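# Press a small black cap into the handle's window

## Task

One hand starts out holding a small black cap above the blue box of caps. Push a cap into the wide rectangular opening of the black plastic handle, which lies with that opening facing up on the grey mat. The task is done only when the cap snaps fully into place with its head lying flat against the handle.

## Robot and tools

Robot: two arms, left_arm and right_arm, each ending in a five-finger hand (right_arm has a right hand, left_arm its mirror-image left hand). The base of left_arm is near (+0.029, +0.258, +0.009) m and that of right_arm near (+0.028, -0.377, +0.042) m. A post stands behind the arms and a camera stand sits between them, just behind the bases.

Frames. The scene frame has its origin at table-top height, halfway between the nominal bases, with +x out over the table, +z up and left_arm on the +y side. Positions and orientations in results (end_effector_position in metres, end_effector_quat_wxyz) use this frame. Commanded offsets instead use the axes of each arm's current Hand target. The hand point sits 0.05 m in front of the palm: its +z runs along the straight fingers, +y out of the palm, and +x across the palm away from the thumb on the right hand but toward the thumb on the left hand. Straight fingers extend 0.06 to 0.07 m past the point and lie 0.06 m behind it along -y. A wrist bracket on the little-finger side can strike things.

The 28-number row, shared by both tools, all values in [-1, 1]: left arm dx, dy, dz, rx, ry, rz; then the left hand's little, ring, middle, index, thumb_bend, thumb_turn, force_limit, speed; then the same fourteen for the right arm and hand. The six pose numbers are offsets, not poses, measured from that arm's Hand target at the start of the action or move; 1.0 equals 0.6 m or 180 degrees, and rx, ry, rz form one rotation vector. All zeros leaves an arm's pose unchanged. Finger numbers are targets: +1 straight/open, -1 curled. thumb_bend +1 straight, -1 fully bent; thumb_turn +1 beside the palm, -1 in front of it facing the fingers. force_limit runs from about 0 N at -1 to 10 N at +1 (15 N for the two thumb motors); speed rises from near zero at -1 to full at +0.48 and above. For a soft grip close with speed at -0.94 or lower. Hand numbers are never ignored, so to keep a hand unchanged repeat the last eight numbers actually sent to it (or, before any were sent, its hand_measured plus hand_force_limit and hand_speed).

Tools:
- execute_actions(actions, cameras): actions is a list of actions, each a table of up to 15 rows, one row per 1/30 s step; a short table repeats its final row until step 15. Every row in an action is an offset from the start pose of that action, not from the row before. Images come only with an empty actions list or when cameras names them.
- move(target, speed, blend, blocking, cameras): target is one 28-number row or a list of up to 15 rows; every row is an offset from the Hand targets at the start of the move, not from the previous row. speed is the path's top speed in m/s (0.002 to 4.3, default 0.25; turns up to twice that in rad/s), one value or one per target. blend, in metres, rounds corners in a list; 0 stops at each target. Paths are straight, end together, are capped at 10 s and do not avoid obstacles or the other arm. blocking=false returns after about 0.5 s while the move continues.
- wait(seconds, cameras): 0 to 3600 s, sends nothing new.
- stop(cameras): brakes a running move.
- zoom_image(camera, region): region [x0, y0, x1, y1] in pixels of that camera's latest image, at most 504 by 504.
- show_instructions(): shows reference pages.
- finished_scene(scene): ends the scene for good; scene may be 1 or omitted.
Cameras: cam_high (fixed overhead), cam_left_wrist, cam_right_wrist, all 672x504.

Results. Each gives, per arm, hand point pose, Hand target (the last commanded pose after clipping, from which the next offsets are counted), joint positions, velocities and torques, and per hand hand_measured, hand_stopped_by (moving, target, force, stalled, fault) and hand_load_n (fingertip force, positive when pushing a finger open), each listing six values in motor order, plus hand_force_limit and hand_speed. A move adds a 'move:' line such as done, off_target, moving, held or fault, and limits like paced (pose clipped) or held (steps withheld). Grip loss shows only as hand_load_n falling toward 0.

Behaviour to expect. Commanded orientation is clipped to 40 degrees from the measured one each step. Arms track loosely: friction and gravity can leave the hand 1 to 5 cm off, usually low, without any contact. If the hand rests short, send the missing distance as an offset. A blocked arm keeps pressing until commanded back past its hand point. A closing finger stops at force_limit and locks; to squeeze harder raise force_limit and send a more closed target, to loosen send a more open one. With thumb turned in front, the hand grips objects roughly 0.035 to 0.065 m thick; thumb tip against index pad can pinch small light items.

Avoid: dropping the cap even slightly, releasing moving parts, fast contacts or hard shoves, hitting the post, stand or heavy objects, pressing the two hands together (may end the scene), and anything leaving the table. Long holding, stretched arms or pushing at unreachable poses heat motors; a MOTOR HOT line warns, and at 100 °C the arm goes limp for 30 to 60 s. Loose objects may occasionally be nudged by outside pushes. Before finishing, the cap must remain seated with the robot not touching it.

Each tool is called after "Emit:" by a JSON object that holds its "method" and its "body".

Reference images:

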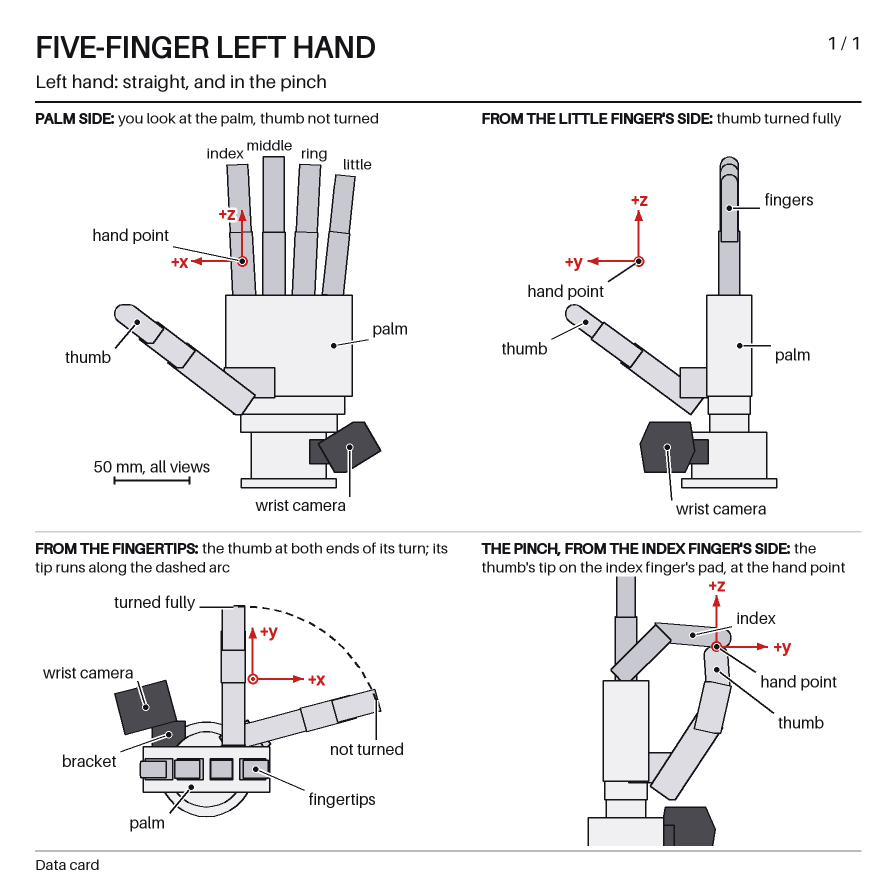

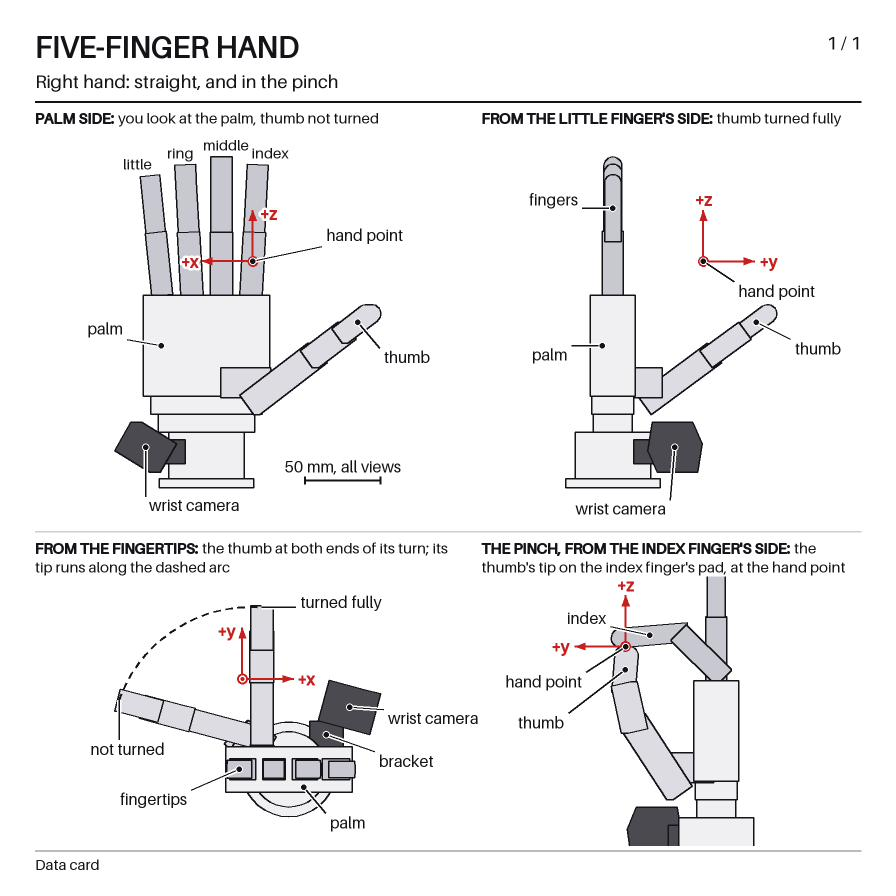

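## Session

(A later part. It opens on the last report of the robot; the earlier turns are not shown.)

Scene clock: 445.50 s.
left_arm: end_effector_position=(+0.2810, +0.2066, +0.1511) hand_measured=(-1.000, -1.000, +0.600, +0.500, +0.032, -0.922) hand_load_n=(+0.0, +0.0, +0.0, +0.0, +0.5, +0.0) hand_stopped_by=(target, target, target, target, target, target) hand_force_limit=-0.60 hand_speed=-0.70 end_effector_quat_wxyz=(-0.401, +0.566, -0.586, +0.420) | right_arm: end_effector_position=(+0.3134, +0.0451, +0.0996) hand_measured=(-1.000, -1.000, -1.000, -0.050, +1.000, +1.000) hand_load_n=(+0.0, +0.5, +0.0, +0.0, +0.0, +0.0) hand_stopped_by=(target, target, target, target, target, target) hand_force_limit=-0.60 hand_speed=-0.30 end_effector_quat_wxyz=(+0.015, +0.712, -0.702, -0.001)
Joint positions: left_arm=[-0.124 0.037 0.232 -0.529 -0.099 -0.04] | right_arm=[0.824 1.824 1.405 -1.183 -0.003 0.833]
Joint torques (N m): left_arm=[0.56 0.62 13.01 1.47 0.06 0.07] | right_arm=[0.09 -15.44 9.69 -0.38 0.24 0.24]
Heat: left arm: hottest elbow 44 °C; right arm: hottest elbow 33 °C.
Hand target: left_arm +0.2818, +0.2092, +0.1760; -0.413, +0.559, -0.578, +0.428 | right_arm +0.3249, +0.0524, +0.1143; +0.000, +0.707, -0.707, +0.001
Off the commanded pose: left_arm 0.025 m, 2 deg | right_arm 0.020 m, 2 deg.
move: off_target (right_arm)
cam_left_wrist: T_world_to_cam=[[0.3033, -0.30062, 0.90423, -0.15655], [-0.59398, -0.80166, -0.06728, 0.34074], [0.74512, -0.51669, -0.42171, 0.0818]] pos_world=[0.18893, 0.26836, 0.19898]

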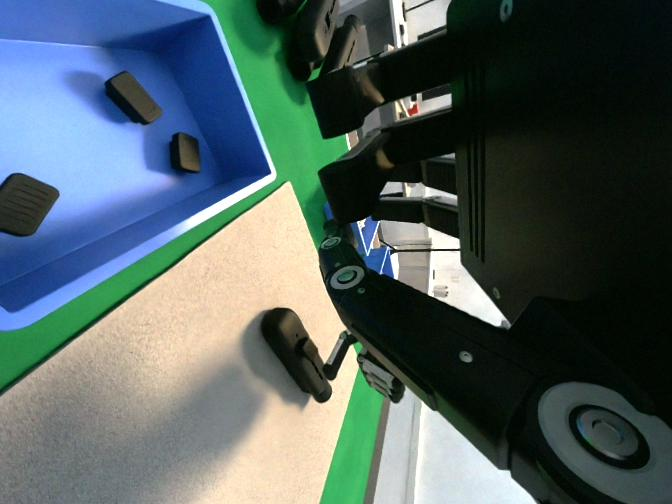

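Emit:
{"method": "move", "body": {"target": [0,0,0,0,0,0,-1.0,-1.0,0.6,0.5,0.032,-0.922,-0.6,-0.7,-0.0,0.073,-0.1,0,0,0,-1,-1,-1,-0.05,1,1,-0.6,-0.3], "speed": 0.15}}

Emit:
{"method": "move", "body": {"target": [[0,0,0,0,0,0,-1.0,-1.0,0.6,0.5,0.032,-0.922,-0.6,-0.7,0,0,0,0,0,0,-1,-1,-1,1,1,1,-0.6,0.2]], "speed": 0.1, "cameras": ["cam_left_wrist"]}}

Emit:
{"method": "zoom_image", "body": {"camera": "cam_left_wrist", "region": [280, 310, 380, 410]}}

Scene clock: 453.40 s.
left_arm: end_effector_position=(+0.2810, +0.2066, +0.1511) hand_measured=(-1.000, -1.000, +0.600, +0.500, +0.032, -0.922) hand_load_n=(+0.0, +0.0, +0.0, +0.0, +0.0, +0.0) hand_stopped_by=(target, target, target, target, target, target) hand_force_limit=-0.60 hand_speed=-0.70 end_effector_quat_wxyz=(-0.401, +0.566, -0.586, +0.420) | right_arm: end_effector_position=(+0.2747, +0.0428, +0.1607) hand_measured=(-1.000, -1.000, -1.000, -0.050, +1.000, +1.000) hand_load_n=(+0.0, +0.5, +0.0, +0.0, +0.0, +0.0) hand_stopped_by=(target, target, target, target, target, target) hand_force_limit=-0.60 hand_speed=-0.30 end_effector_quat_wxyz=(+0.014, +0.709, -0.705, +0.000)
Joint positions: left_arm=[-0.124 0.037 0.232 -0.529 -0.099 -0.04] | right_arm=[0.88 1.701 1.405 -1.304 -0.002 0.897]
Joint torques (N m): left_arm=[0.21 0.38 12.92 1.39 0.08 0.05] | right_arm=[0.85 -14.04 10.15 -0.36 0.22 0.25]
Heat: left arm: hottest elbow 44 °C; right arm: hottest elbow 33 °C.
Hand target: left_arm +0.2818, +0.2092, +0.1760; -0.413, +0.559, -0.578, +0.428 | right_arm +0.2810, +0.0524, +0.1742; +0.000, +0.707, -0.707, +0.001
Off the commanded pose: left_arm 0.025 m, 2 deg | right_arm 0.018 m, 2 deg.
move: off_target (right_arm)

Scene clock: 454.03 s.
left_arm: end_effector_position=(+0.2810, +0.2066, +0.1511) hand_measured=(-1.000, -1.000, +0.600, +0.500, +0.032, -0.922) hand_load_n=(+0.0, +0.0, +0.0, +0.0, +0.0, +0.0) hand_stopped_by=(target, target, target, target, target, target) hand_force_limit=-0.60 hand_speed=-0.70 end_effector_quat_wxyz=(-0.401, +0.566, -0.586, +0.420) | right_arm: end_effector_position=(+0.2747, +0.0429, +0.1607) hand_measured=(-1.000, -1.000, -1.000, +1.000, +1.000, +1.000) hand_load_n=(+0.0, +0.0, +0.0, +0.0, +0.0, +0.0) hand_stopped_by=(target, target, target, target, target, target) hand_force_limit=-0.60 hand_speed=0.20 end_effector_quat_wxyz=(+0.014, +0.709, -0.705, +0.000)
Joint positions: left_arm=[-0.124 0.037 0.232 -0.529 -0.099 -0.04] | right_arm=[0.88 1.701 1.405 -1.304 -0.002 0.897]
Joint torques (N m): left_arm=[0.32 0.32 12.94 1.47 0.1 0.04] | right_arm=[0.79 -13.8 10.18 -0.36 0.23 0.24]
Heat: left arm: hottest elbow 44 °C; right arm: hottest elbow 33 °C.
Hand target: left_arm +0.2818, +0.2092, +0.1760; -0.413, +0.559, -0.578, +0.428 | right_arm +0.2810, +0.0524, +0.1742; +0.000, +0.707, -0.707, +0.001
Off the commanded pose: left_arm 0.025 m, 2 deg | right_arm 0.018 m, 2 deg.
move: done
cam_left_wrist: T_world_to_cam=[[0.3033, -0.30062, 0.90423, -0.15655], [-0.59398, -0.80166, -0.06728, 0.34074], [0.74512, -0.51669, -0.42171, 0.0818]] pos_world=[0.18893, 0.26836, 0.19898]

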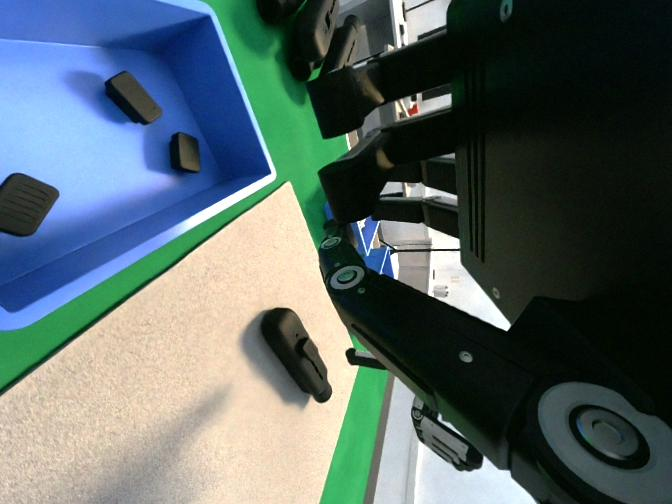

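Scaled by 5.040 from the camera's image (finer frame: 960x720).

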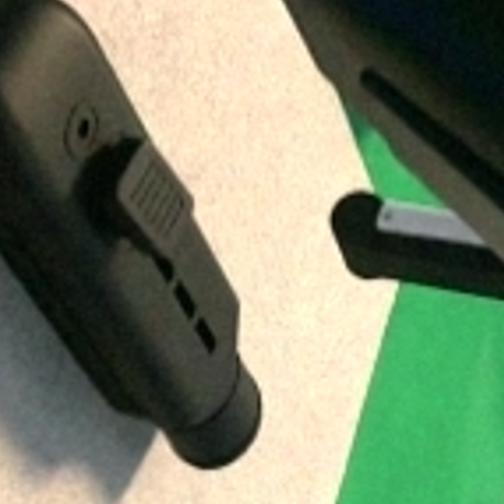

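Emit:
{"method": "move", "body": {"target": [[0,0,0,0,0,0,-1.0,-1.0,0.6,0.5,0.032,-0.922,-0.6,-0.7,-0.026,0,0,0,0,0,-1,-1,-1,1,1,1,-0.6,0.2],[0,0,0,0,0,0,-1.0,-1.0,0.6,0.5,0.032,-0.922,-0.6,-0.7,0.004,0,0,0,0,0,-1,-1,-1,1,1,1,-0.6,0.2],[0,0,0,0,0,0,-1.0,-1.0,0.6,0.5,0.032,-0.922,-0.6,-0.7,0.004,0,0.042,0,0,0,-1,-1,-1,1,1,1,-0.6,0.2]], "speed": [0.1,0.06,0.08], "cameras": ["cam_left_wrist"]}}

Scene clock: 462.57 s.
left_arm: end_effector_position=(+0.2810, +0.2066, +0.1511) hand_measured=(-1.000, -1.000, +0.600, +0.500, +0.032, -0.922) hand_load_n=(+0.0, +0.0, +0.0, -0.5, +0.0, +0.0) hand_stopped_by=(target, target, target, target, target, target) hand_force_limit=-0.60 hand_speed=-0.70 end_effector_quat_wxyz=(-0.401, +0.566, -0.586, +0.420) | right_arm: end_effector_position=(+0.2754, +0.0505, +0.1491) hand_measured=(-1.000, -1.000, -1.000, +1.000, +1.000, +1.000) hand_load_n=(+0.0, +0.0, +0.0, +0.0, -0.5, +0.0) hand_stopped_by=(target, target, target, target, target, target) hand_force_limit=-0.60 hand_speed=0.20 end_effector_quat_wxyz=(+0.007, +0.707, -0.707, +0.000)
Joint positions: left_arm=[-0.124 0.037 0.232 -0.529 -0.099 -0.04] | right_arm=[0.888 1.715 1.393 -1.262 -0.002 0.91]
Joint torques (N m): left_arm=[0.5 0.32 12.9 1.46 0.08 0.05] | right_arm=[-0.09 -13.86 7.3 0.59 0.23 0.09]
Heat: left arm: hottest elbow 44 °C; right arm: hottest shoulder 33 °C.
Hand target: left_arm +0.2818, +0.2092, +0.1760; -0.413, +0.559, -0.578, +0.428 | right_arm +0.2811, +0.0500, +0.1490; +0.000, +0.707, -0.707, +0.001
Off the commanded pose: left_arm 0.025 m, 2 deg | right_arm 0.006 m, 1 deg.
move: done
cam_left_wrist: T_world_to_cam=[[0.3033, -0.30062, 0.90423, -0.15655], [-0.59398, -0.80166, -0.06728, 0.34074], [0.74512, -0.51669, -0.42171, 0.0818]] pos_world=[0.18893, 0.26836, 0.19898]

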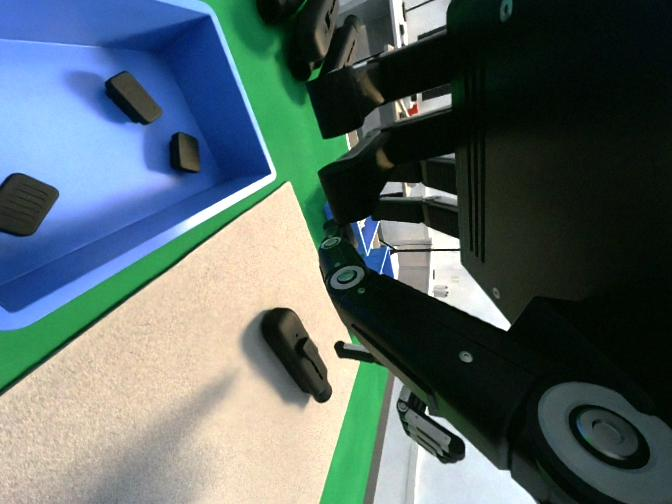

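Emit:
{"method": "move", "body": {"target": [0,0,0,0,0,0,-1.0,-1.0,0.6,0.5,0.032,-0.922,-0.6,-0.7,0,0,0.0367,0,0,0,-1,-1,-1,1,1,1,-0.6,0.2], "speed": 0.05, "cameras": ["cam_left_wrist"]}}

Emit:
{"method": "zoom_image", "body": {"camera": "cam_left_wrist", "region": [280, 310, 380, 410]}}

Scene clock: 464.20 s.
left_arm: end_effector_position=(+0.2810, +0.2066, +0.1511) hand_measured=(-1.000, -1.000, +0.600, +0.500, +0.032, -0.922) hand_load_n=(-0.5, +0.0, +0.0, +0.0, +0.0, +0.0) hand_stopped_by=(target, target, target, target, target, target) hand_force_limit=-0.60 hand_speed=-0.70 end_effector_quat_wxyz=(-0.401, +0.566, -0.586, +0.420) | right_arm: end_effector_position=(+0.2759, +0.0511, +0.1346) hand_measured=(-1.000, -1.000, -1.000, +1.000, +1.000, +1.000) hand_load_n=(+0.0, +0.0, +0.0, +0.0, +0.0, +0.0) hand_stopped_by=(target, target, target, target, target, target) hand_force_limit=-0.60 hand_speed=0.20 end_effector_quat_wxyz=(-0.001, +0.707, -0.707, -0.001)
Joint positions: left_arm=[-0.124 0.037 0.232 -0.529 -0.099 -0.04] | right_arm=[0.888 1.719 1.358 -1.207 -0.002 0.91]
Joint torques (N m): left_arm=[0.32 0.44 12.98 1.47 0.1 0.05] | right_arm=[-0.09 -12.75 7.19 0.64 0.22 0.09]
Heat: left arm: hottest elbow 44 °C; right arm: hottest shoulder 33 °C.
Hand target: left_arm +0.2818, +0.2092, +0.1760; -0.413, +0.559, -0.578, +0.428 | right_arm +0.2811, +0.0500, +0.1271; +0.000, +0.707, -0.707, +0.001
Off the commanded pose: left_arm 0.025 m, 2 deg | right_arm 0.009 m, 0 deg.
move: done
cam_left_wrist: T_world_to_cam=[[0.3033, -0.30062, 0.90423, -0.15655], [-0.59398, -0.80166, -0.06728, 0.34074], [0.74512, -0.51669, -0.42171, 0.0818]] pos_world=[0.18893, 0.26836, 0.19898]

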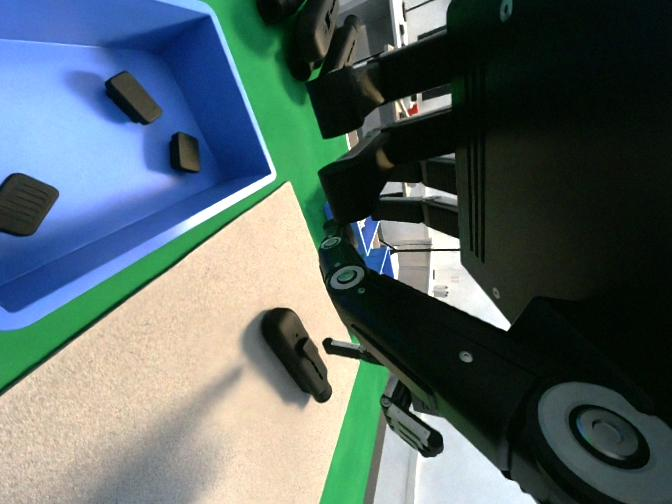

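Scaled by 5.040 from the camera's image (finer frame: 960x720).

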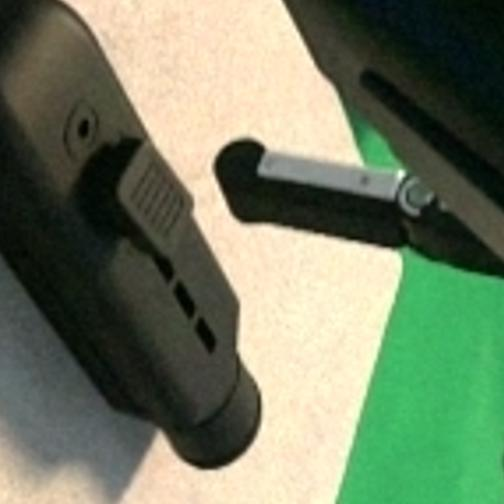

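Emit:
{"method": "move", "body": {"target": [0,0,0,0,0,0,-1.0,-1.0,0.6,0.5,0.032,-0.922,-0.6,-0.7,0,0,0.0217,0,0,0,-1,-1,-1,1,1,1,-0.6,0.2], "speed": 0.05, "cameras": ["cam_left_wrist"]}}

Emit:
{"method": "zoom_image", "body": {"camera": "cam_left_wrist", "region": [280, 310, 380, 410]}}

Scene clock: 469.00 s.
left_arm: end_effector_position=(+0.2810, +0.2066, +0.1511) hand_measured=(-1.000, -1.000, +0.600, +0.500, +0.032, -0.922) hand_load_n=(+0.0, +0.0, +0.0, -0.5, +0.0, +0.0) hand_stopped_by=(target, target, target, target, target, target) hand_force_limit=-0.60 hand_speed=-0.70 end_effector_quat_wxyz=(-0.401, +0.566, -0.586, +0.420) | right_arm: end_effector_position=(+0.2757, +0.0508, +0.1199) hand_measured=(-1.000, -1.000, -1.000, +1.000, +1.000, +1.000) hand_load_n=(+0.5, +0.0, +0.0, +0.0, +0.0, +0.0) hand_stopped_by=(target, target, target, target, target, target) hand_force_limit=-0.60 hand_speed=0.20 end_effector_quat_wxyz=(+0.000, +0.707, -0.707, -0.001)
Joint positions: left_arm=[-0.124 0.037 0.232 -0.529 -0.099 -0.04] | right_arm=[0.888 1.734 1.338 -1.175 -0.002 0.91]
Joint torques (N m): left_arm=[0.56 0.5 12.92 1.48 0.07 0.06] | right_arm=[-0.03 -13.1 7.09 0.65 0.23 0.09]
Heat: left arm: hottest elbow 44 °C; right arm: hottest shoulder 33 °C.
Hand target: left_arm +0.2818, +0.2092, +0.1760; -0.413, +0.559, -0.578, +0.428 | right_arm +0.2810, +0.0499, +0.1140; +0.000, +0.707, -0.707, +0.001
Off the commanded pose: left_arm 0.025 m, 2 deg | right_arm 0.008 m, 0 deg.
move: done
cam_left_wrist: T_world_to_cam=[[0.3033, -0.30062, 0.90423, -0.15655], [-0.59398, -0.80166, -0.06728, 0.34074], [0.74512, -0.51669, -0.42171, 0.0818]] pos_world=[0.18893, 0.26836, 0.19898]

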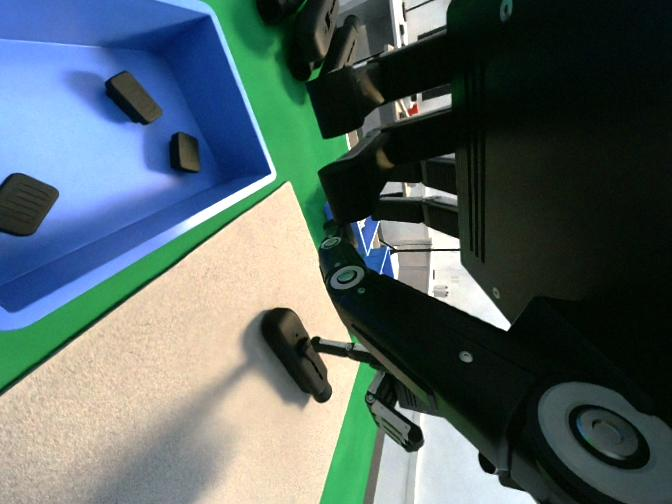

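Scaled by 5.040 from the camera's image (finer frame: 960x720).

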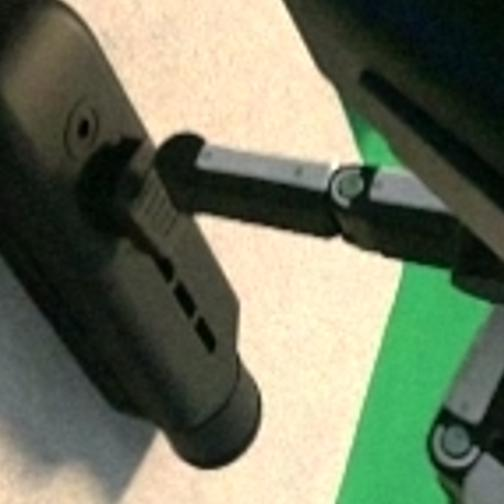

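Emit:
{"method": "move", "body": {"target": [0,0,0,0,0,0,-1.0,-1.0,0.6,0.5,0.032,-0.922,-0.6,-0.7,0.0125,0,-0.003,0,0,0,-1,-1,-1,1,1,1,-0.6,0.2], "speed": 0.05, "cameras": ["cam_left_wrist"]}}

Emit:
{"method": "zoom_image", "body": {"camera": "cam_left_wrist", "region": [280, 310, 380, 410]}}

Scene clock: 471.67 s.
left_arm: end_effector_position=(+0.2810, +0.2066, +0.1511) hand_measured=(-1.000, -1.000, +0.600, +0.500, +0.032, -0.922) hand_load_n=(+0.0, +0.0, -0.5, +0.0, +0.0, +0.0) hand_stopped_by=(target, target, target, target, target, target) hand_force_limit=-0.60 hand_speed=-0.70 end_effector_quat_wxyz=(-0.401, +0.566, -0.586, +0.420) | right_arm: end_effector_position=(+0.2763, +0.0457, +0.1160) hand_measured=(-1.000, -1.000, -1.000, +1.000, +1.000, +1.000) hand_load_n=(+0.0, +0.0, +0.0, +0.0, -0.5, +0.0) hand_stopped_by=(target, target, target, target, target, target) hand_force_limit=-0.60 hand_speed=0.20 end_effector_quat_wxyz=(+0.004, +0.708, -0.706, -0.001)
Joint positions: left_arm=[-0.124 0.037 0.232 -0.529 -0.099 -0.04] | right_arm=[0.881 1.734 1.327 -1.171 -0.002 0.902]
Joint torques (N m): left_arm=[0.44 0.62 12.96 1.42 0.06 0.07] | right_arm=[-0.26 -14.04 6.72 0.49 0.22 0.08]
Heat: left arm: hottest elbow 44 °C; right arm: hottest shoulder 33 °C.
Hand target: left_arm +0.2818, +0.2092, +0.1760; -0.413, +0.559, -0.578, +0.428 | right_arm +0.2811, +0.0424, +0.1158; +0.000, +0.707, -0.707, +0.001
Off the commanded pose: left_arm 0.025 m, 2 deg | right_arm 0.006 m, 0 deg.
move: done
cam_left_wrist: T_world_to_cam=[[0.3033, -0.30062, 0.90423, -0.15655], [-0.59398, -0.80166, -0.06728, 0.34074], [0.74512, -0.51669, -0.42171, 0.0818]] pos_world=[0.18893, 0.26836, 0.19898]

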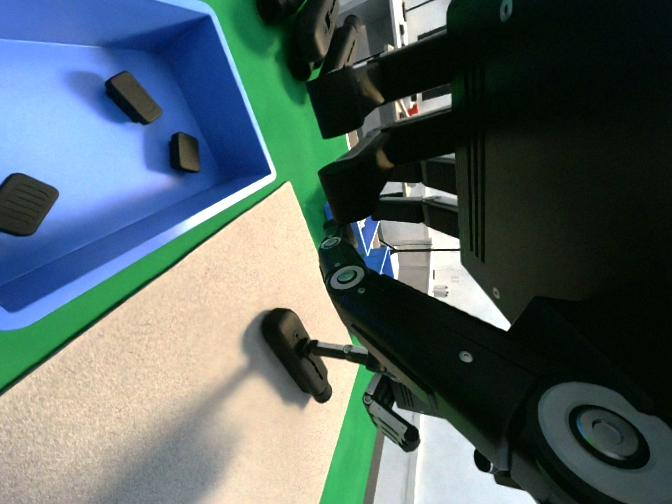

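Scaled by 5.040 from the camera's image (finer frame: 960x720).

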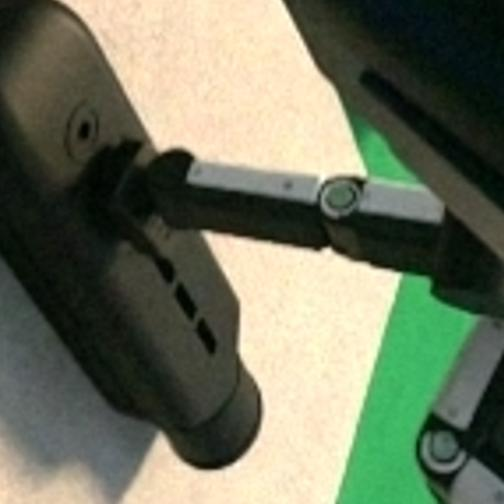

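Emit:
{"method": "zoom_image", "body": {"camera": "cam_left_wrist", "region": [290, 325, 335, 370]}}

Scaled by 11.200 from the camera's image (finer frame: 960x720).

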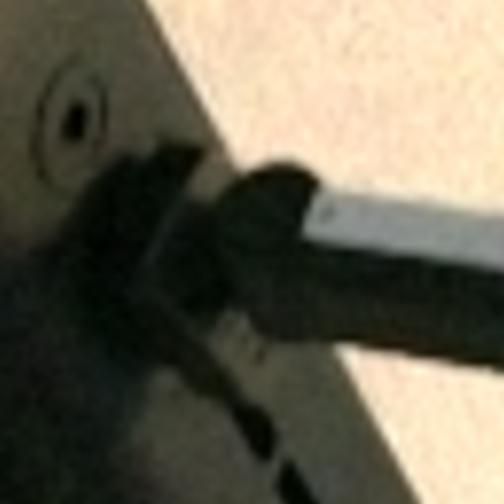

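Emit:
{"method": "move", "body": {"target": [0,0,0,0,0,0,-1.0,-1.0,0.6,0.5,0.032,-0.922,-0.6,-0.7,0.01,0.005,0.02,0,0,0,-1,-1,-1,1,1,1,-0.6,0.2], "speed": 0.04, "cameras": ["cam_left_wrist"]}}

Emit:
{"method": "zoom_image", "body": {"camera": "cam_left_wrist", "region": [290, 325, 335, 370]}}

Scene clock: 475.53 s.
left_arm: end_effector_position=(+0.2810, +0.2066, +0.1511) hand_measured=(-1.000, -1.000, +0.600, +0.500, +0.032, -0.922) hand_load_n=(+0.0, +0.0, -0.5, +0.0, +0.0, +0.0) hand_stopped_by=(target, target, target, target, target, target) hand_force_limit=-0.60 hand_speed=-0.70 end_effector_quat_wxyz=(-0.401, +0.566, -0.586, +0.420) | right_arm: end_effector_position=(+0.2770, +0.0438, +0.1137) hand_measured=(-1.000, -1.000, -1.000, +1.000, +1.000, +1.000) hand_load_n=(+0.0, +0.0, +0.0, +0.0, +0.0, +0.0) hand_stopped_by=(target, target, target, target, target, target) hand_force_limit=-0.60 hand_speed=0.20 end_effector_quat_wxyz=(-0.007, +0.708, -0.706, -0.002)
Joint positions: left_arm=[-0.124 0.037 0.232 -0.529 -0.099 -0.04] | right_arm=[0.877 1.719 1.301 -1.137 -0.002 0.898]
Joint torques (N m): left_arm=[0.44 0.56 12.96 1.48 0.08 0.06] | right_arm=[-0.21 -12.92 5.79 0.61 0.22 0.09]
Heat: left arm: hottest elbow 44 °C; right arm: hottest shoulder 33 °C.
Hand target: left_arm +0.2818, +0.2092, +0.1760; -0.413, +0.559, -0.578, +0.428 | right_arm +0.2781, +0.0364, +0.1038; +0.000, +0.707, -0.707, +0.001
Off the commanded pose: left_arm 0.025 m, 2 deg | right_arm 0.012 m, 1 deg.
move: off_target (right_arm)
cam_left_wrist: T_world_to_cam=[[0.3033, -0.30062, 0.90423, -0.15655], [-0.59398, -0.80166, -0.06728, 0.34074], [0.74512, -0.51669, -0.42171, 0.0818]] pos_world=[0.18893, 0.26836, 0.19898]

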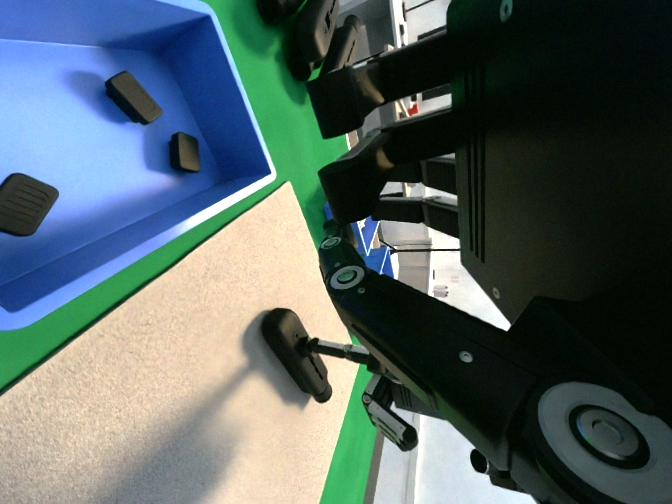

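Scaled by 11.200 from the camera's image (finer frame: 960x720).

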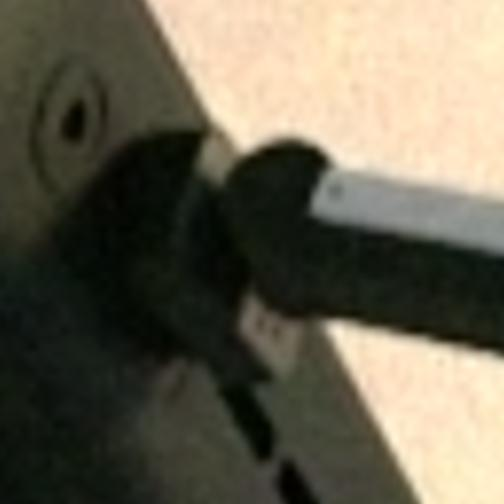

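Emit:
{"method": "move", "body": {"target": [0,0,0,0,0,0,-1.0,-1.0,0.6,0.5,0.032,-0.922,-0.6,-0.7,0.0067,0.004,0.025,0,0,0,-1,-1,-1,1,1,1,-0.6,0.2], "speed": 0.04, "cameras": ["cam_left_wrist"]}}

Emit:
{"method": "zoom_image", "body": {"camera": "cam_left_wrist", "region": [290, 325, 335, 370]}}

Scene clock: 478.33 s.
left_arm: end_effector_position=(+0.2810, +0.2066, +0.1511) hand_measured=(-1.000, -1.000, +0.600, +0.500, +0.032, -0.922) hand_load_n=(+0.0, +0.0, +0.0, +0.0, +0.0, +0.0) hand_stopped_by=(target, target, target, target, target, target) hand_force_limit=-0.60 hand_speed=-0.70 end_effector_quat_wxyz=(-0.401, +0.566, -0.586, +0.420) | right_arm: end_effector_position=(+0.2773, +0.0424, +0.1117) hand_measured=(-1.000, -1.000, -1.000, +1.000, +1.000, +1.000) hand_load_n=(+0.0, +0.0, +0.0, -0.5, +0.0, +0.0) hand_stopped_by=(target, target, target, target, target, target) hand_force_limit=-0.60 hand_speed=0.20 end_effector_quat_wxyz=(-0.020, +0.708, -0.706, -0.003)
Joint positions: left_arm=[-0.124 0.037 0.232 -0.529 -0.099 -0.04] | right_arm=[0.875 1.703 1.273 -1.101 -0.002 0.896]
Joint torques (N m): left_arm=[0.26 0.26 12.89 1.47 0.07 0.07] | right_arm=[-0.15 -11.4 5.18 0.79 0.2 0.09]
Heat: left arm: hottest elbow 44 °C; right arm: hottest shoulder 33 °C.
Hand target: left_arm +0.2818, +0.2092, +0.1760; -0.413, +0.559, -0.578, +0.428 | right_arm +0.2756, +0.0324, +0.0888; +0.000, +0.707, -0.707, +0.001
Off the commanded pose: left_arm 0.025 m, 2 deg | right_arm 0.025 m, 2 deg.
move: off_target (right_arm)
cam_left_wrist: T_world_to_cam=[[0.3033, -0.30062, 0.90423, -0.15655], [-0.59398, -0.80166, -0.06728, 0.34074], [0.74512, -0.51669, -0.42171, 0.0818]] pos_world=[0.18893, 0.26836, 0.19898]

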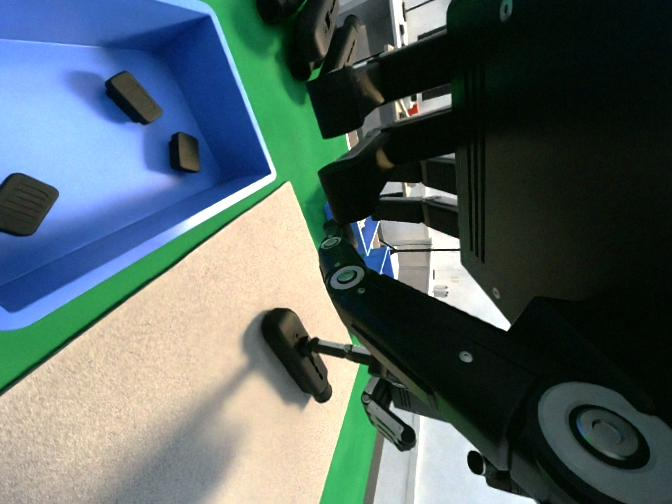

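Scaled by 11.200 from the camera's image (finer frame: 960x720).

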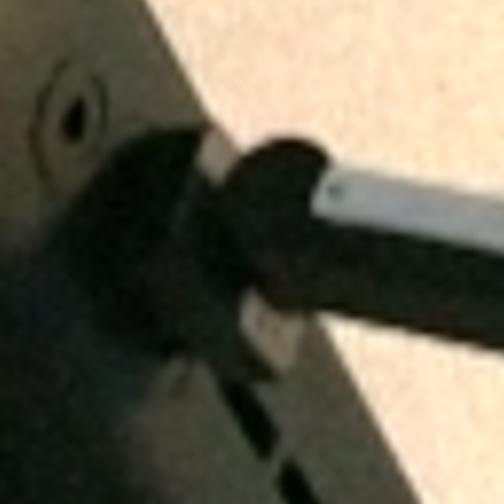

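Emit:
{"method": "move", "body": {"target": [0,0,0,0,0,0,-1.0,-1.0,0.6,0.5,0.032,-0.922,-0.6,-0.7,0.006,0.0035,0.025,0,0,0,-1,-1,-1,1,1,1,-0.6,0.2], "speed": 0.04, "cameras": ["cam_left_wrist"]}}

Emit:
{"method": "zoom_image", "body": {"camera": "cam_left_wrist", "region": [290, 325, 335, 370]}}

Scene clock: 480.67 s.
left_arm: end_effector_position=(+0.2810, +0.2066, +0.1511) hand_measured=(-1.000, -1.000, +0.600, +0.500, +0.032, -0.922) hand_load_n=(+0.0, +0.0, +0.0, +0.0, +0.0, +0.0) hand_stopped_by=(target, target, target, target, target, target) hand_force_limit=-0.60 hand_speed=-0.70 end_effector_quat_wxyz=(-0.401, +0.566, -0.586, +0.420) | right_arm: end_effector_position=(+0.2771, +0.0409, +0.1098) hand_measured=(-1.000, -1.000, -1.000, +1.000, +1.000, +1.000) hand_load_n=(+0.0, +0.0, +0.0, -1.5, +0.0, +0.0) hand_stopped_by=(target, target, target, target, target, target) hand_force_limit=-0.60 hand_speed=0.20 end_effector_quat_wxyz=(-0.032, +0.708, -0.706, -0.004)
Joint positions: left_arm=[-0.124 0.037 0.232 -0.529 -0.099 -0.04] | right_arm=[0.873 1.687 1.247 -1.067 -0.002 0.893]
Joint torques (N m): left_arm=[0.26 0.32 13 1.48 0.06 0.07] | right_arm=[-0.09 -9.7 4.62 1.09 0.2 0.12]
Heat: left arm: hottest elbow 44 °C; right arm: hottest shoulder 33 °C.
Hand target: left_arm +0.2818, +0.2092, +0.1760; -0.413, +0.559, -0.578, +0.428 | right_arm +0.2736, +0.0287, +0.0738; +0.000, +0.707, -0.707, +0.001
Off the commanded pose: left_arm 0.025 m, 2 deg | right_arm 0.038 m, 4 deg.
move: off_target (right_arm)
cam_left_wrist: T_world_to_cam=[[0.3033, -0.30062, 0.90423, -0.15655], [-0.59398, -0.80166, -0.06728, 0.34074], [0.74512, -0.51669, -0.42171, 0.0818]] pos_world=[0.18893, 0.26836, 0.19898]

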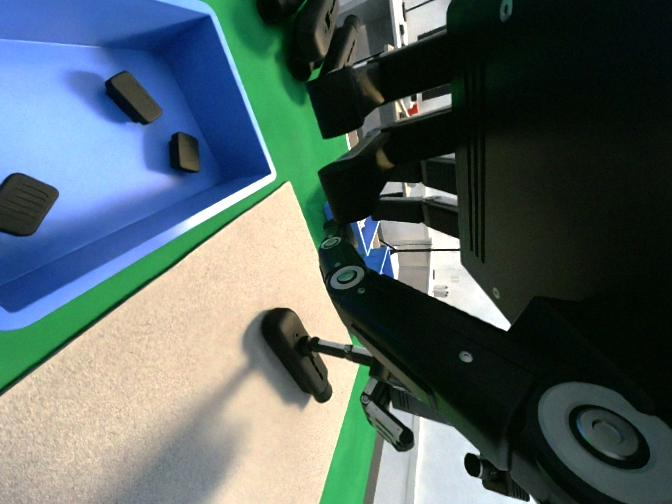

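Scaled by 11.200 from the camera's image (finer frame: 960x720).

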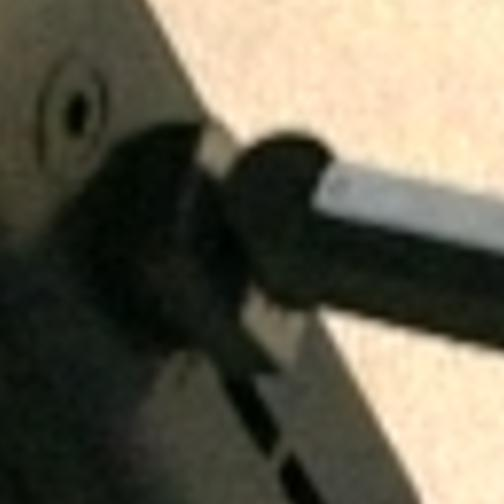

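Emit:
{"method": "move", "body": {"target": [0,0,0,0,0,0,-1.0,-1.0,0.6,0.5,0.032,-0.922,-0.6,-0.7,0.0067,0.0067,0.0333,0,0,0,-1,-1,-1,1,1,1,-0.6,0.2], "speed": 0.04, "cameras": ["cam_left_wrist"]}}

Emit:
{"method": "zoom_image", "body": {"camera": "cam_left_wrist", "region": [290, 325, 335, 370]}}

Scene clock: 486.17 s.
left_arm: end_effector_position=(+0.2810, +0.2066, +0.1511) hand_measured=(-1.000, -1.000, +0.600, +0.500, +0.032, -0.922) hand_load_n=(+0.0, +0.0, +0.0, +0.0, +0.0, +0.5) hand_stopped_by=(target, target, target, target, target, target) hand_force_limit=-0.60 hand_speed=-0.70 end_effector_quat_wxyz=(-0.401, +0.566, -0.586, +0.420) | right_arm: end_effector_position=(+0.2766, +0.0399, +0.1072) hand_measured=(-1.000, -1.000, -1.000, +1.000, +1.000, +1.000) hand_load_n=(+0.0, +0.0, +0.0, -2.0, +0.0, +0.0) hand_stopped_by=(target, target, target, target, target, target) hand_force_limit=-0.60 hand_speed=0.20 end_effector_quat_wxyz=(-0.048, +0.707, -0.705, -0.006)
Joint positions: left_arm=[-0.124 0.037 0.232 -0.529 -0.099 -0.04] | right_arm=[0.873 1.667 1.212 -1.02 -0.002 0.893]
Joint torques (N m): left_arm=[0.67 0.5 12.97 1.42 0.06 0.08] | right_arm=[0.21 -7.53 3.86 1.31 0.2 0.12]
Heat: left arm: hottest elbow 44 °C; right arm: hottest elbow 33 °C.
Hand target: left_arm +0.2818, +0.2092, +0.1760; -0.413, +0.559, -0.578, +0.428 | right_arm +0.2696, +0.0247, +0.0538; +0.000, +0.707, -0.707, +0.001
Off the commanded pose: left_arm 0.025 m, 2 deg | right_arm 0.056 m, 6 deg.
move: off_target (right_arm)
cam_left_wrist: T_world_to_cam=[[0.3033, -0.30062, 0.90423, -0.15655], [-0.59398, -0.80166, -0.06728, 0.34074], [0.74512, -0.51669, -0.42171, 0.0818]] pos_world=[0.18893, 0.26836, 0.19898]

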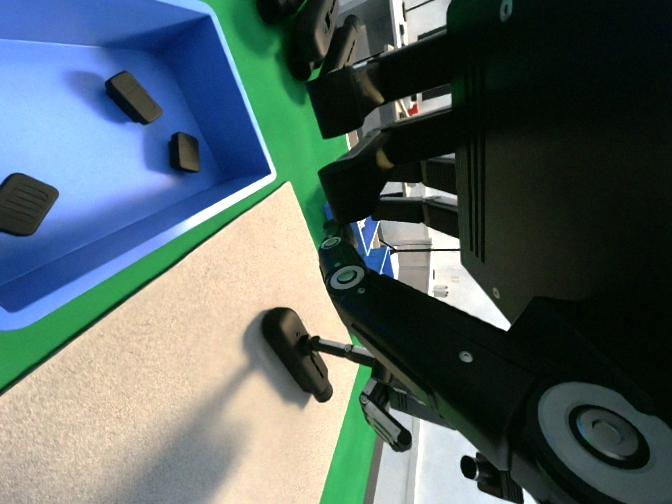

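Scaled by 11.200 from the camera's image (finer frame: 960x720).

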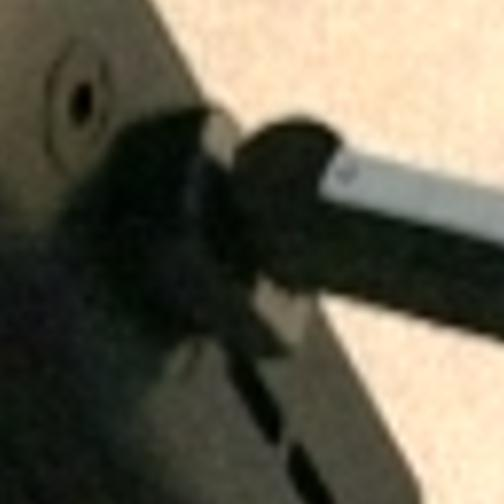

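Emit:
{"method": "move", "body": {"target": [0,0,0,0,0,0,-1.0,-1.0,0.6,0.5,0.032,-0.922,-0.6,-0.7,0.0067,0.01,0.0333,0,0,0,-1,-1,-1,1,1,1,-0.6,0.2], "speed": 0.04, "cameras": ["cam_left_wrist"]}}

Emit:
{"method": "zoom_image", "body": {"camera": "cam_left_wrist", "region": [290, 325, 335, 370]}}

Scene clock: 490.80 s.
left_arm: end_effector_position=(+0.2810, +0.2066, +0.1511) hand_measured=(-1.000, -1.000, +0.600, +0.500, +0.032, -0.922) hand_load_n=(+0.5, +0.0, +0.0, +0.0, +0.0, +0.0) hand_stopped_by=(target, target, target, target, target, target) hand_force_limit=-0.60 hand_speed=-0.70 end_effector_quat_wxyz=(-0.401, +0.566, -0.586, +0.420) | right_arm: end_effector_position=(+0.2808, +0.0422, +0.1029) hand_measured=(-1.000, -1.000, -1.000, +1.000, +1.000, +1.000) hand_load_n=(+0.0, +0.0, +0.0, +0.0, -0.5, +0.0) hand_stopped_by=(target, target, target, target, target, target) hand_force_limit=-0.60 hand_speed=0.20 end_effector_quat_wxyz=(-0.074, +0.705, -0.705, -0.008)
Joint positions: left_arm=[-0.124 0.037 0.232 -0.529 -0.099 -0.04] | right_arm=[0.87 1.65 1.175 -0.947 0 0.892]
Joint torques (N m): left_arm=[0.38 0.56 13.01 1.42 0.05 0.06] | right_arm=[0.56 -5.77 3.37 0.42 0.14 0.16]
Heat: left arm: hottest elbow 45 °C; right arm: hottest elbow 33 °C.
Hand target: left_arm +0.2818, +0.2092, +0.1760; -0.413, +0.559, -0.578, +0.428 | right_arm +0.2637, +0.0207, +0.0339; +0.000, +0.707, -0.707, +0.001
Off the commanded pose: left_arm 0.025 m, 2 deg | right_arm 0.074 m, 9 deg.
move: off_target (right_arm)
cam_left_wrist: T_world_to_cam=[[0.3033, -0.30062, 0.90423, -0.15655], [-0.59398, -0.80166, -0.06728, 0.34074], [0.74512, -0.51669, -0.42171, 0.0818]] pos_world=[0.18893, 0.26836, 0.19898]

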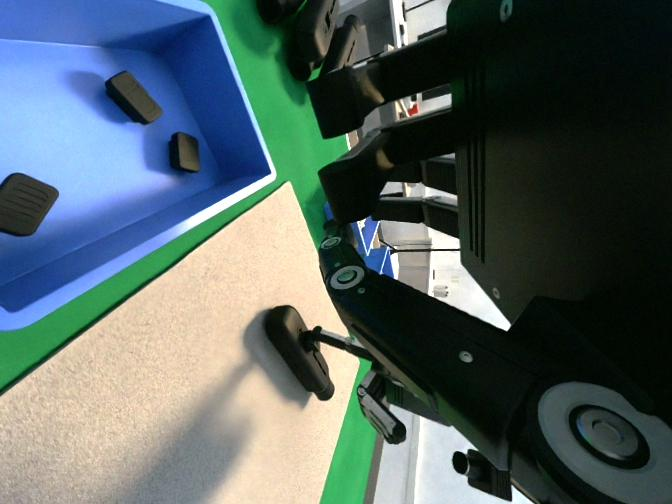

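Scaled by 11.200 from the camera's image (finer frame: 960x720).

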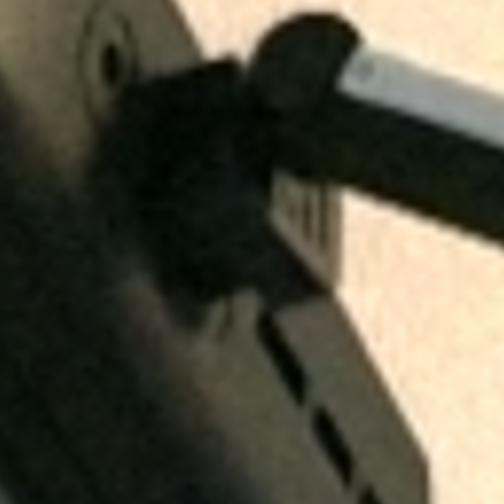

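Emit:
{"method": "move", "body": {"target": [0,0,0,0,0,0,-1.0,-1.0,0.6,0.5,0.032,-0.922,-0.6,-0.7,-0.0317,-0.0317,-0.195,0,0,0,-1,-1,-1,1,1,1,-0.6,0.2], "speed": 0.45, "cameras": ["cam_left_wrist", "cam_high"]}}

Emit:
{"method": "zoom_image", "body": {"camera": "cam_left_wrist", "region": [290, 325, 335, 370]}}

Scene clock: 493.33 s.
left_arm: end_effector_position=(+0.2810, +0.2066, +0.1511) hand_measured=(-1.000, -1.000, +0.600, +0.500, +0.032, -0.922) hand_load_n=(+0.0, +0.0, +0.0, +0.0, +0.0, +0.0) hand_stopped_by=(target, target, target, target, target, target) hand_force_limit=-0.60 hand_speed=-0.70 end_effector_quat_wxyz=(-0.401, +0.566, -0.586, +0.420) | right_arm: end_effector_position=(+0.2728, +0.0340, +0.1433) hand_measured=(-1.000, -1.000, -1.000, +1.000, +1.000, +1.000) hand_load_n=(+0.0, +0.0, +0.0, +0.0, +0.0, +0.0) hand_stopped_by=(target, target, target, target, target, target) hand_force_limit=-0.60 hand_speed=0.20 end_effector_quat_wxyz=(+0.007, +0.708, -0.707, -0.001)
Joint positions: left_arm=[-0.124 0.037 0.232 -0.529 -0.099 -0.04] | right_arm=[0.871 1.685 1.337 -1.238 -0.003 0.892]
Joint torques (N m): left_arm=[0.44 0.56 13.03 1.39 0.09 0.07] | right_arm=[0.15 -12.75 9.92 -0.34 0.24 0.11]
Heat: left arm: hottest elbow 45 °C; right arm: hottest elbow 33 °C.
Hand target: left_arm +0.2818, +0.2092, +0.1760; -0.413, +0.559, -0.578, +0.428 | right_arm +0.2826, +0.0400, +0.1510; +0.000, +0.707, -0.707, +0.000
Off the commanded pose: left_arm 0.025 m, 2 deg | right_arm 0.014 m, 1 deg.
move: off_target (right_arm)
cam_left_wrist: T_world_to_cam=[[0.3033, -0.30062, 0.90423, -0.15655], [-0.59398, -0.80166, -0.06728, 0.34074], [0.74512, -0.51669, -0.42171, 0.0818]] pos_world=[0.18893, 0.26836, 0.19898]
Images, in order (width x height): cam_high 672x504, cam_left_wrist 672x504.

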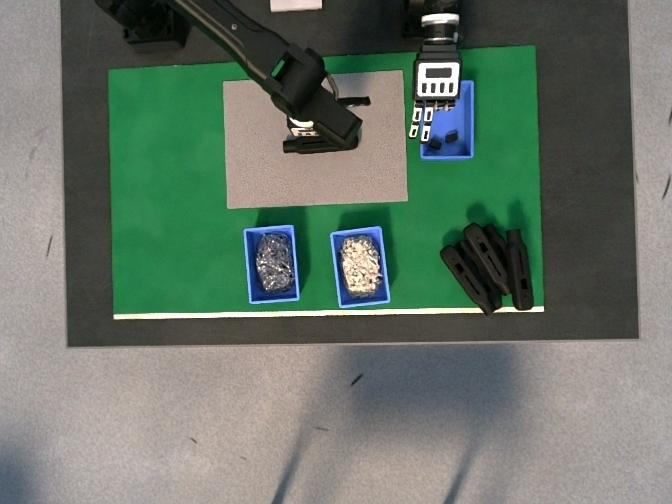

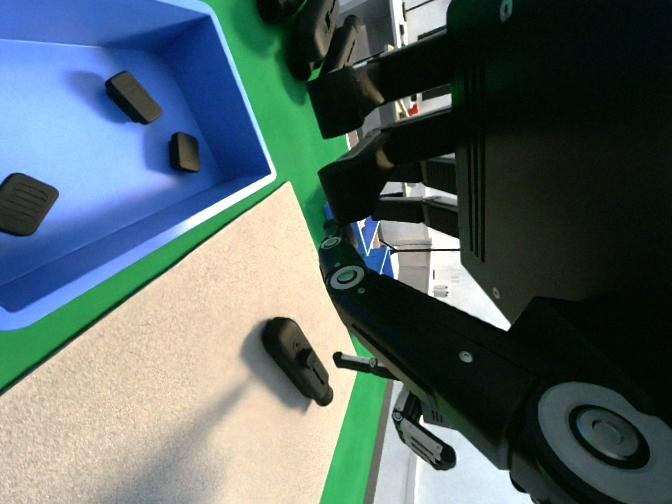

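Scaled by 11.200 from the camera's image (finer frame: 960x720).

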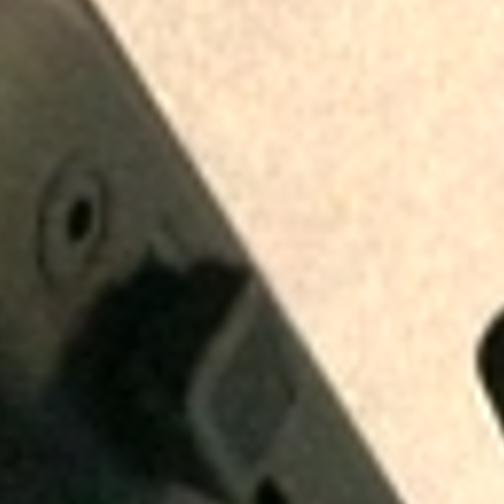

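Emit:
{"method": "zoom_image", "body": {"camera": "cam_left_wrist", "region": [285, 340, 330, 385]}}

Emit:
{"method": "zoom_image", "body": {"camera": "cam_left_wrist", "region": [250, 310, 350, 410]}}

Scaled by 11.200 from the camera's image (finer frame: 960x720).

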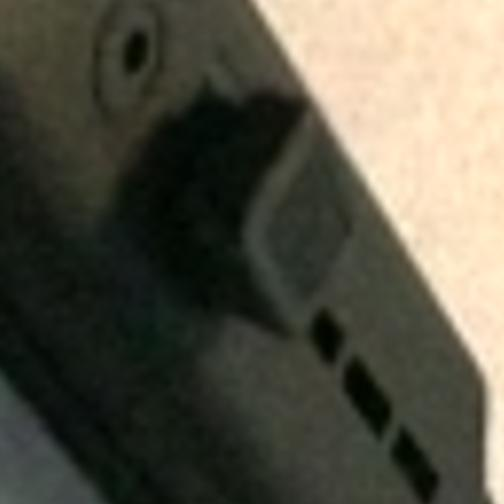

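Scaled by 5.040 from the camera's image (finer frame: 960x720).

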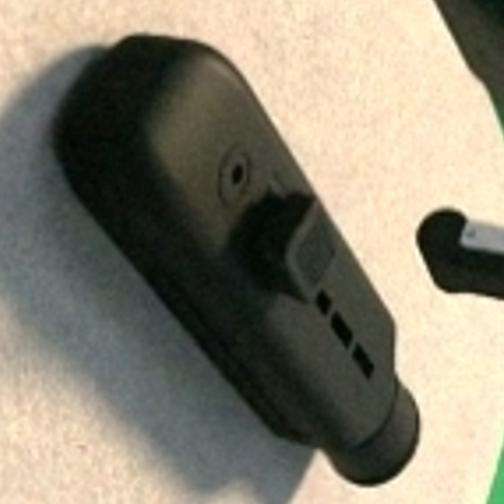

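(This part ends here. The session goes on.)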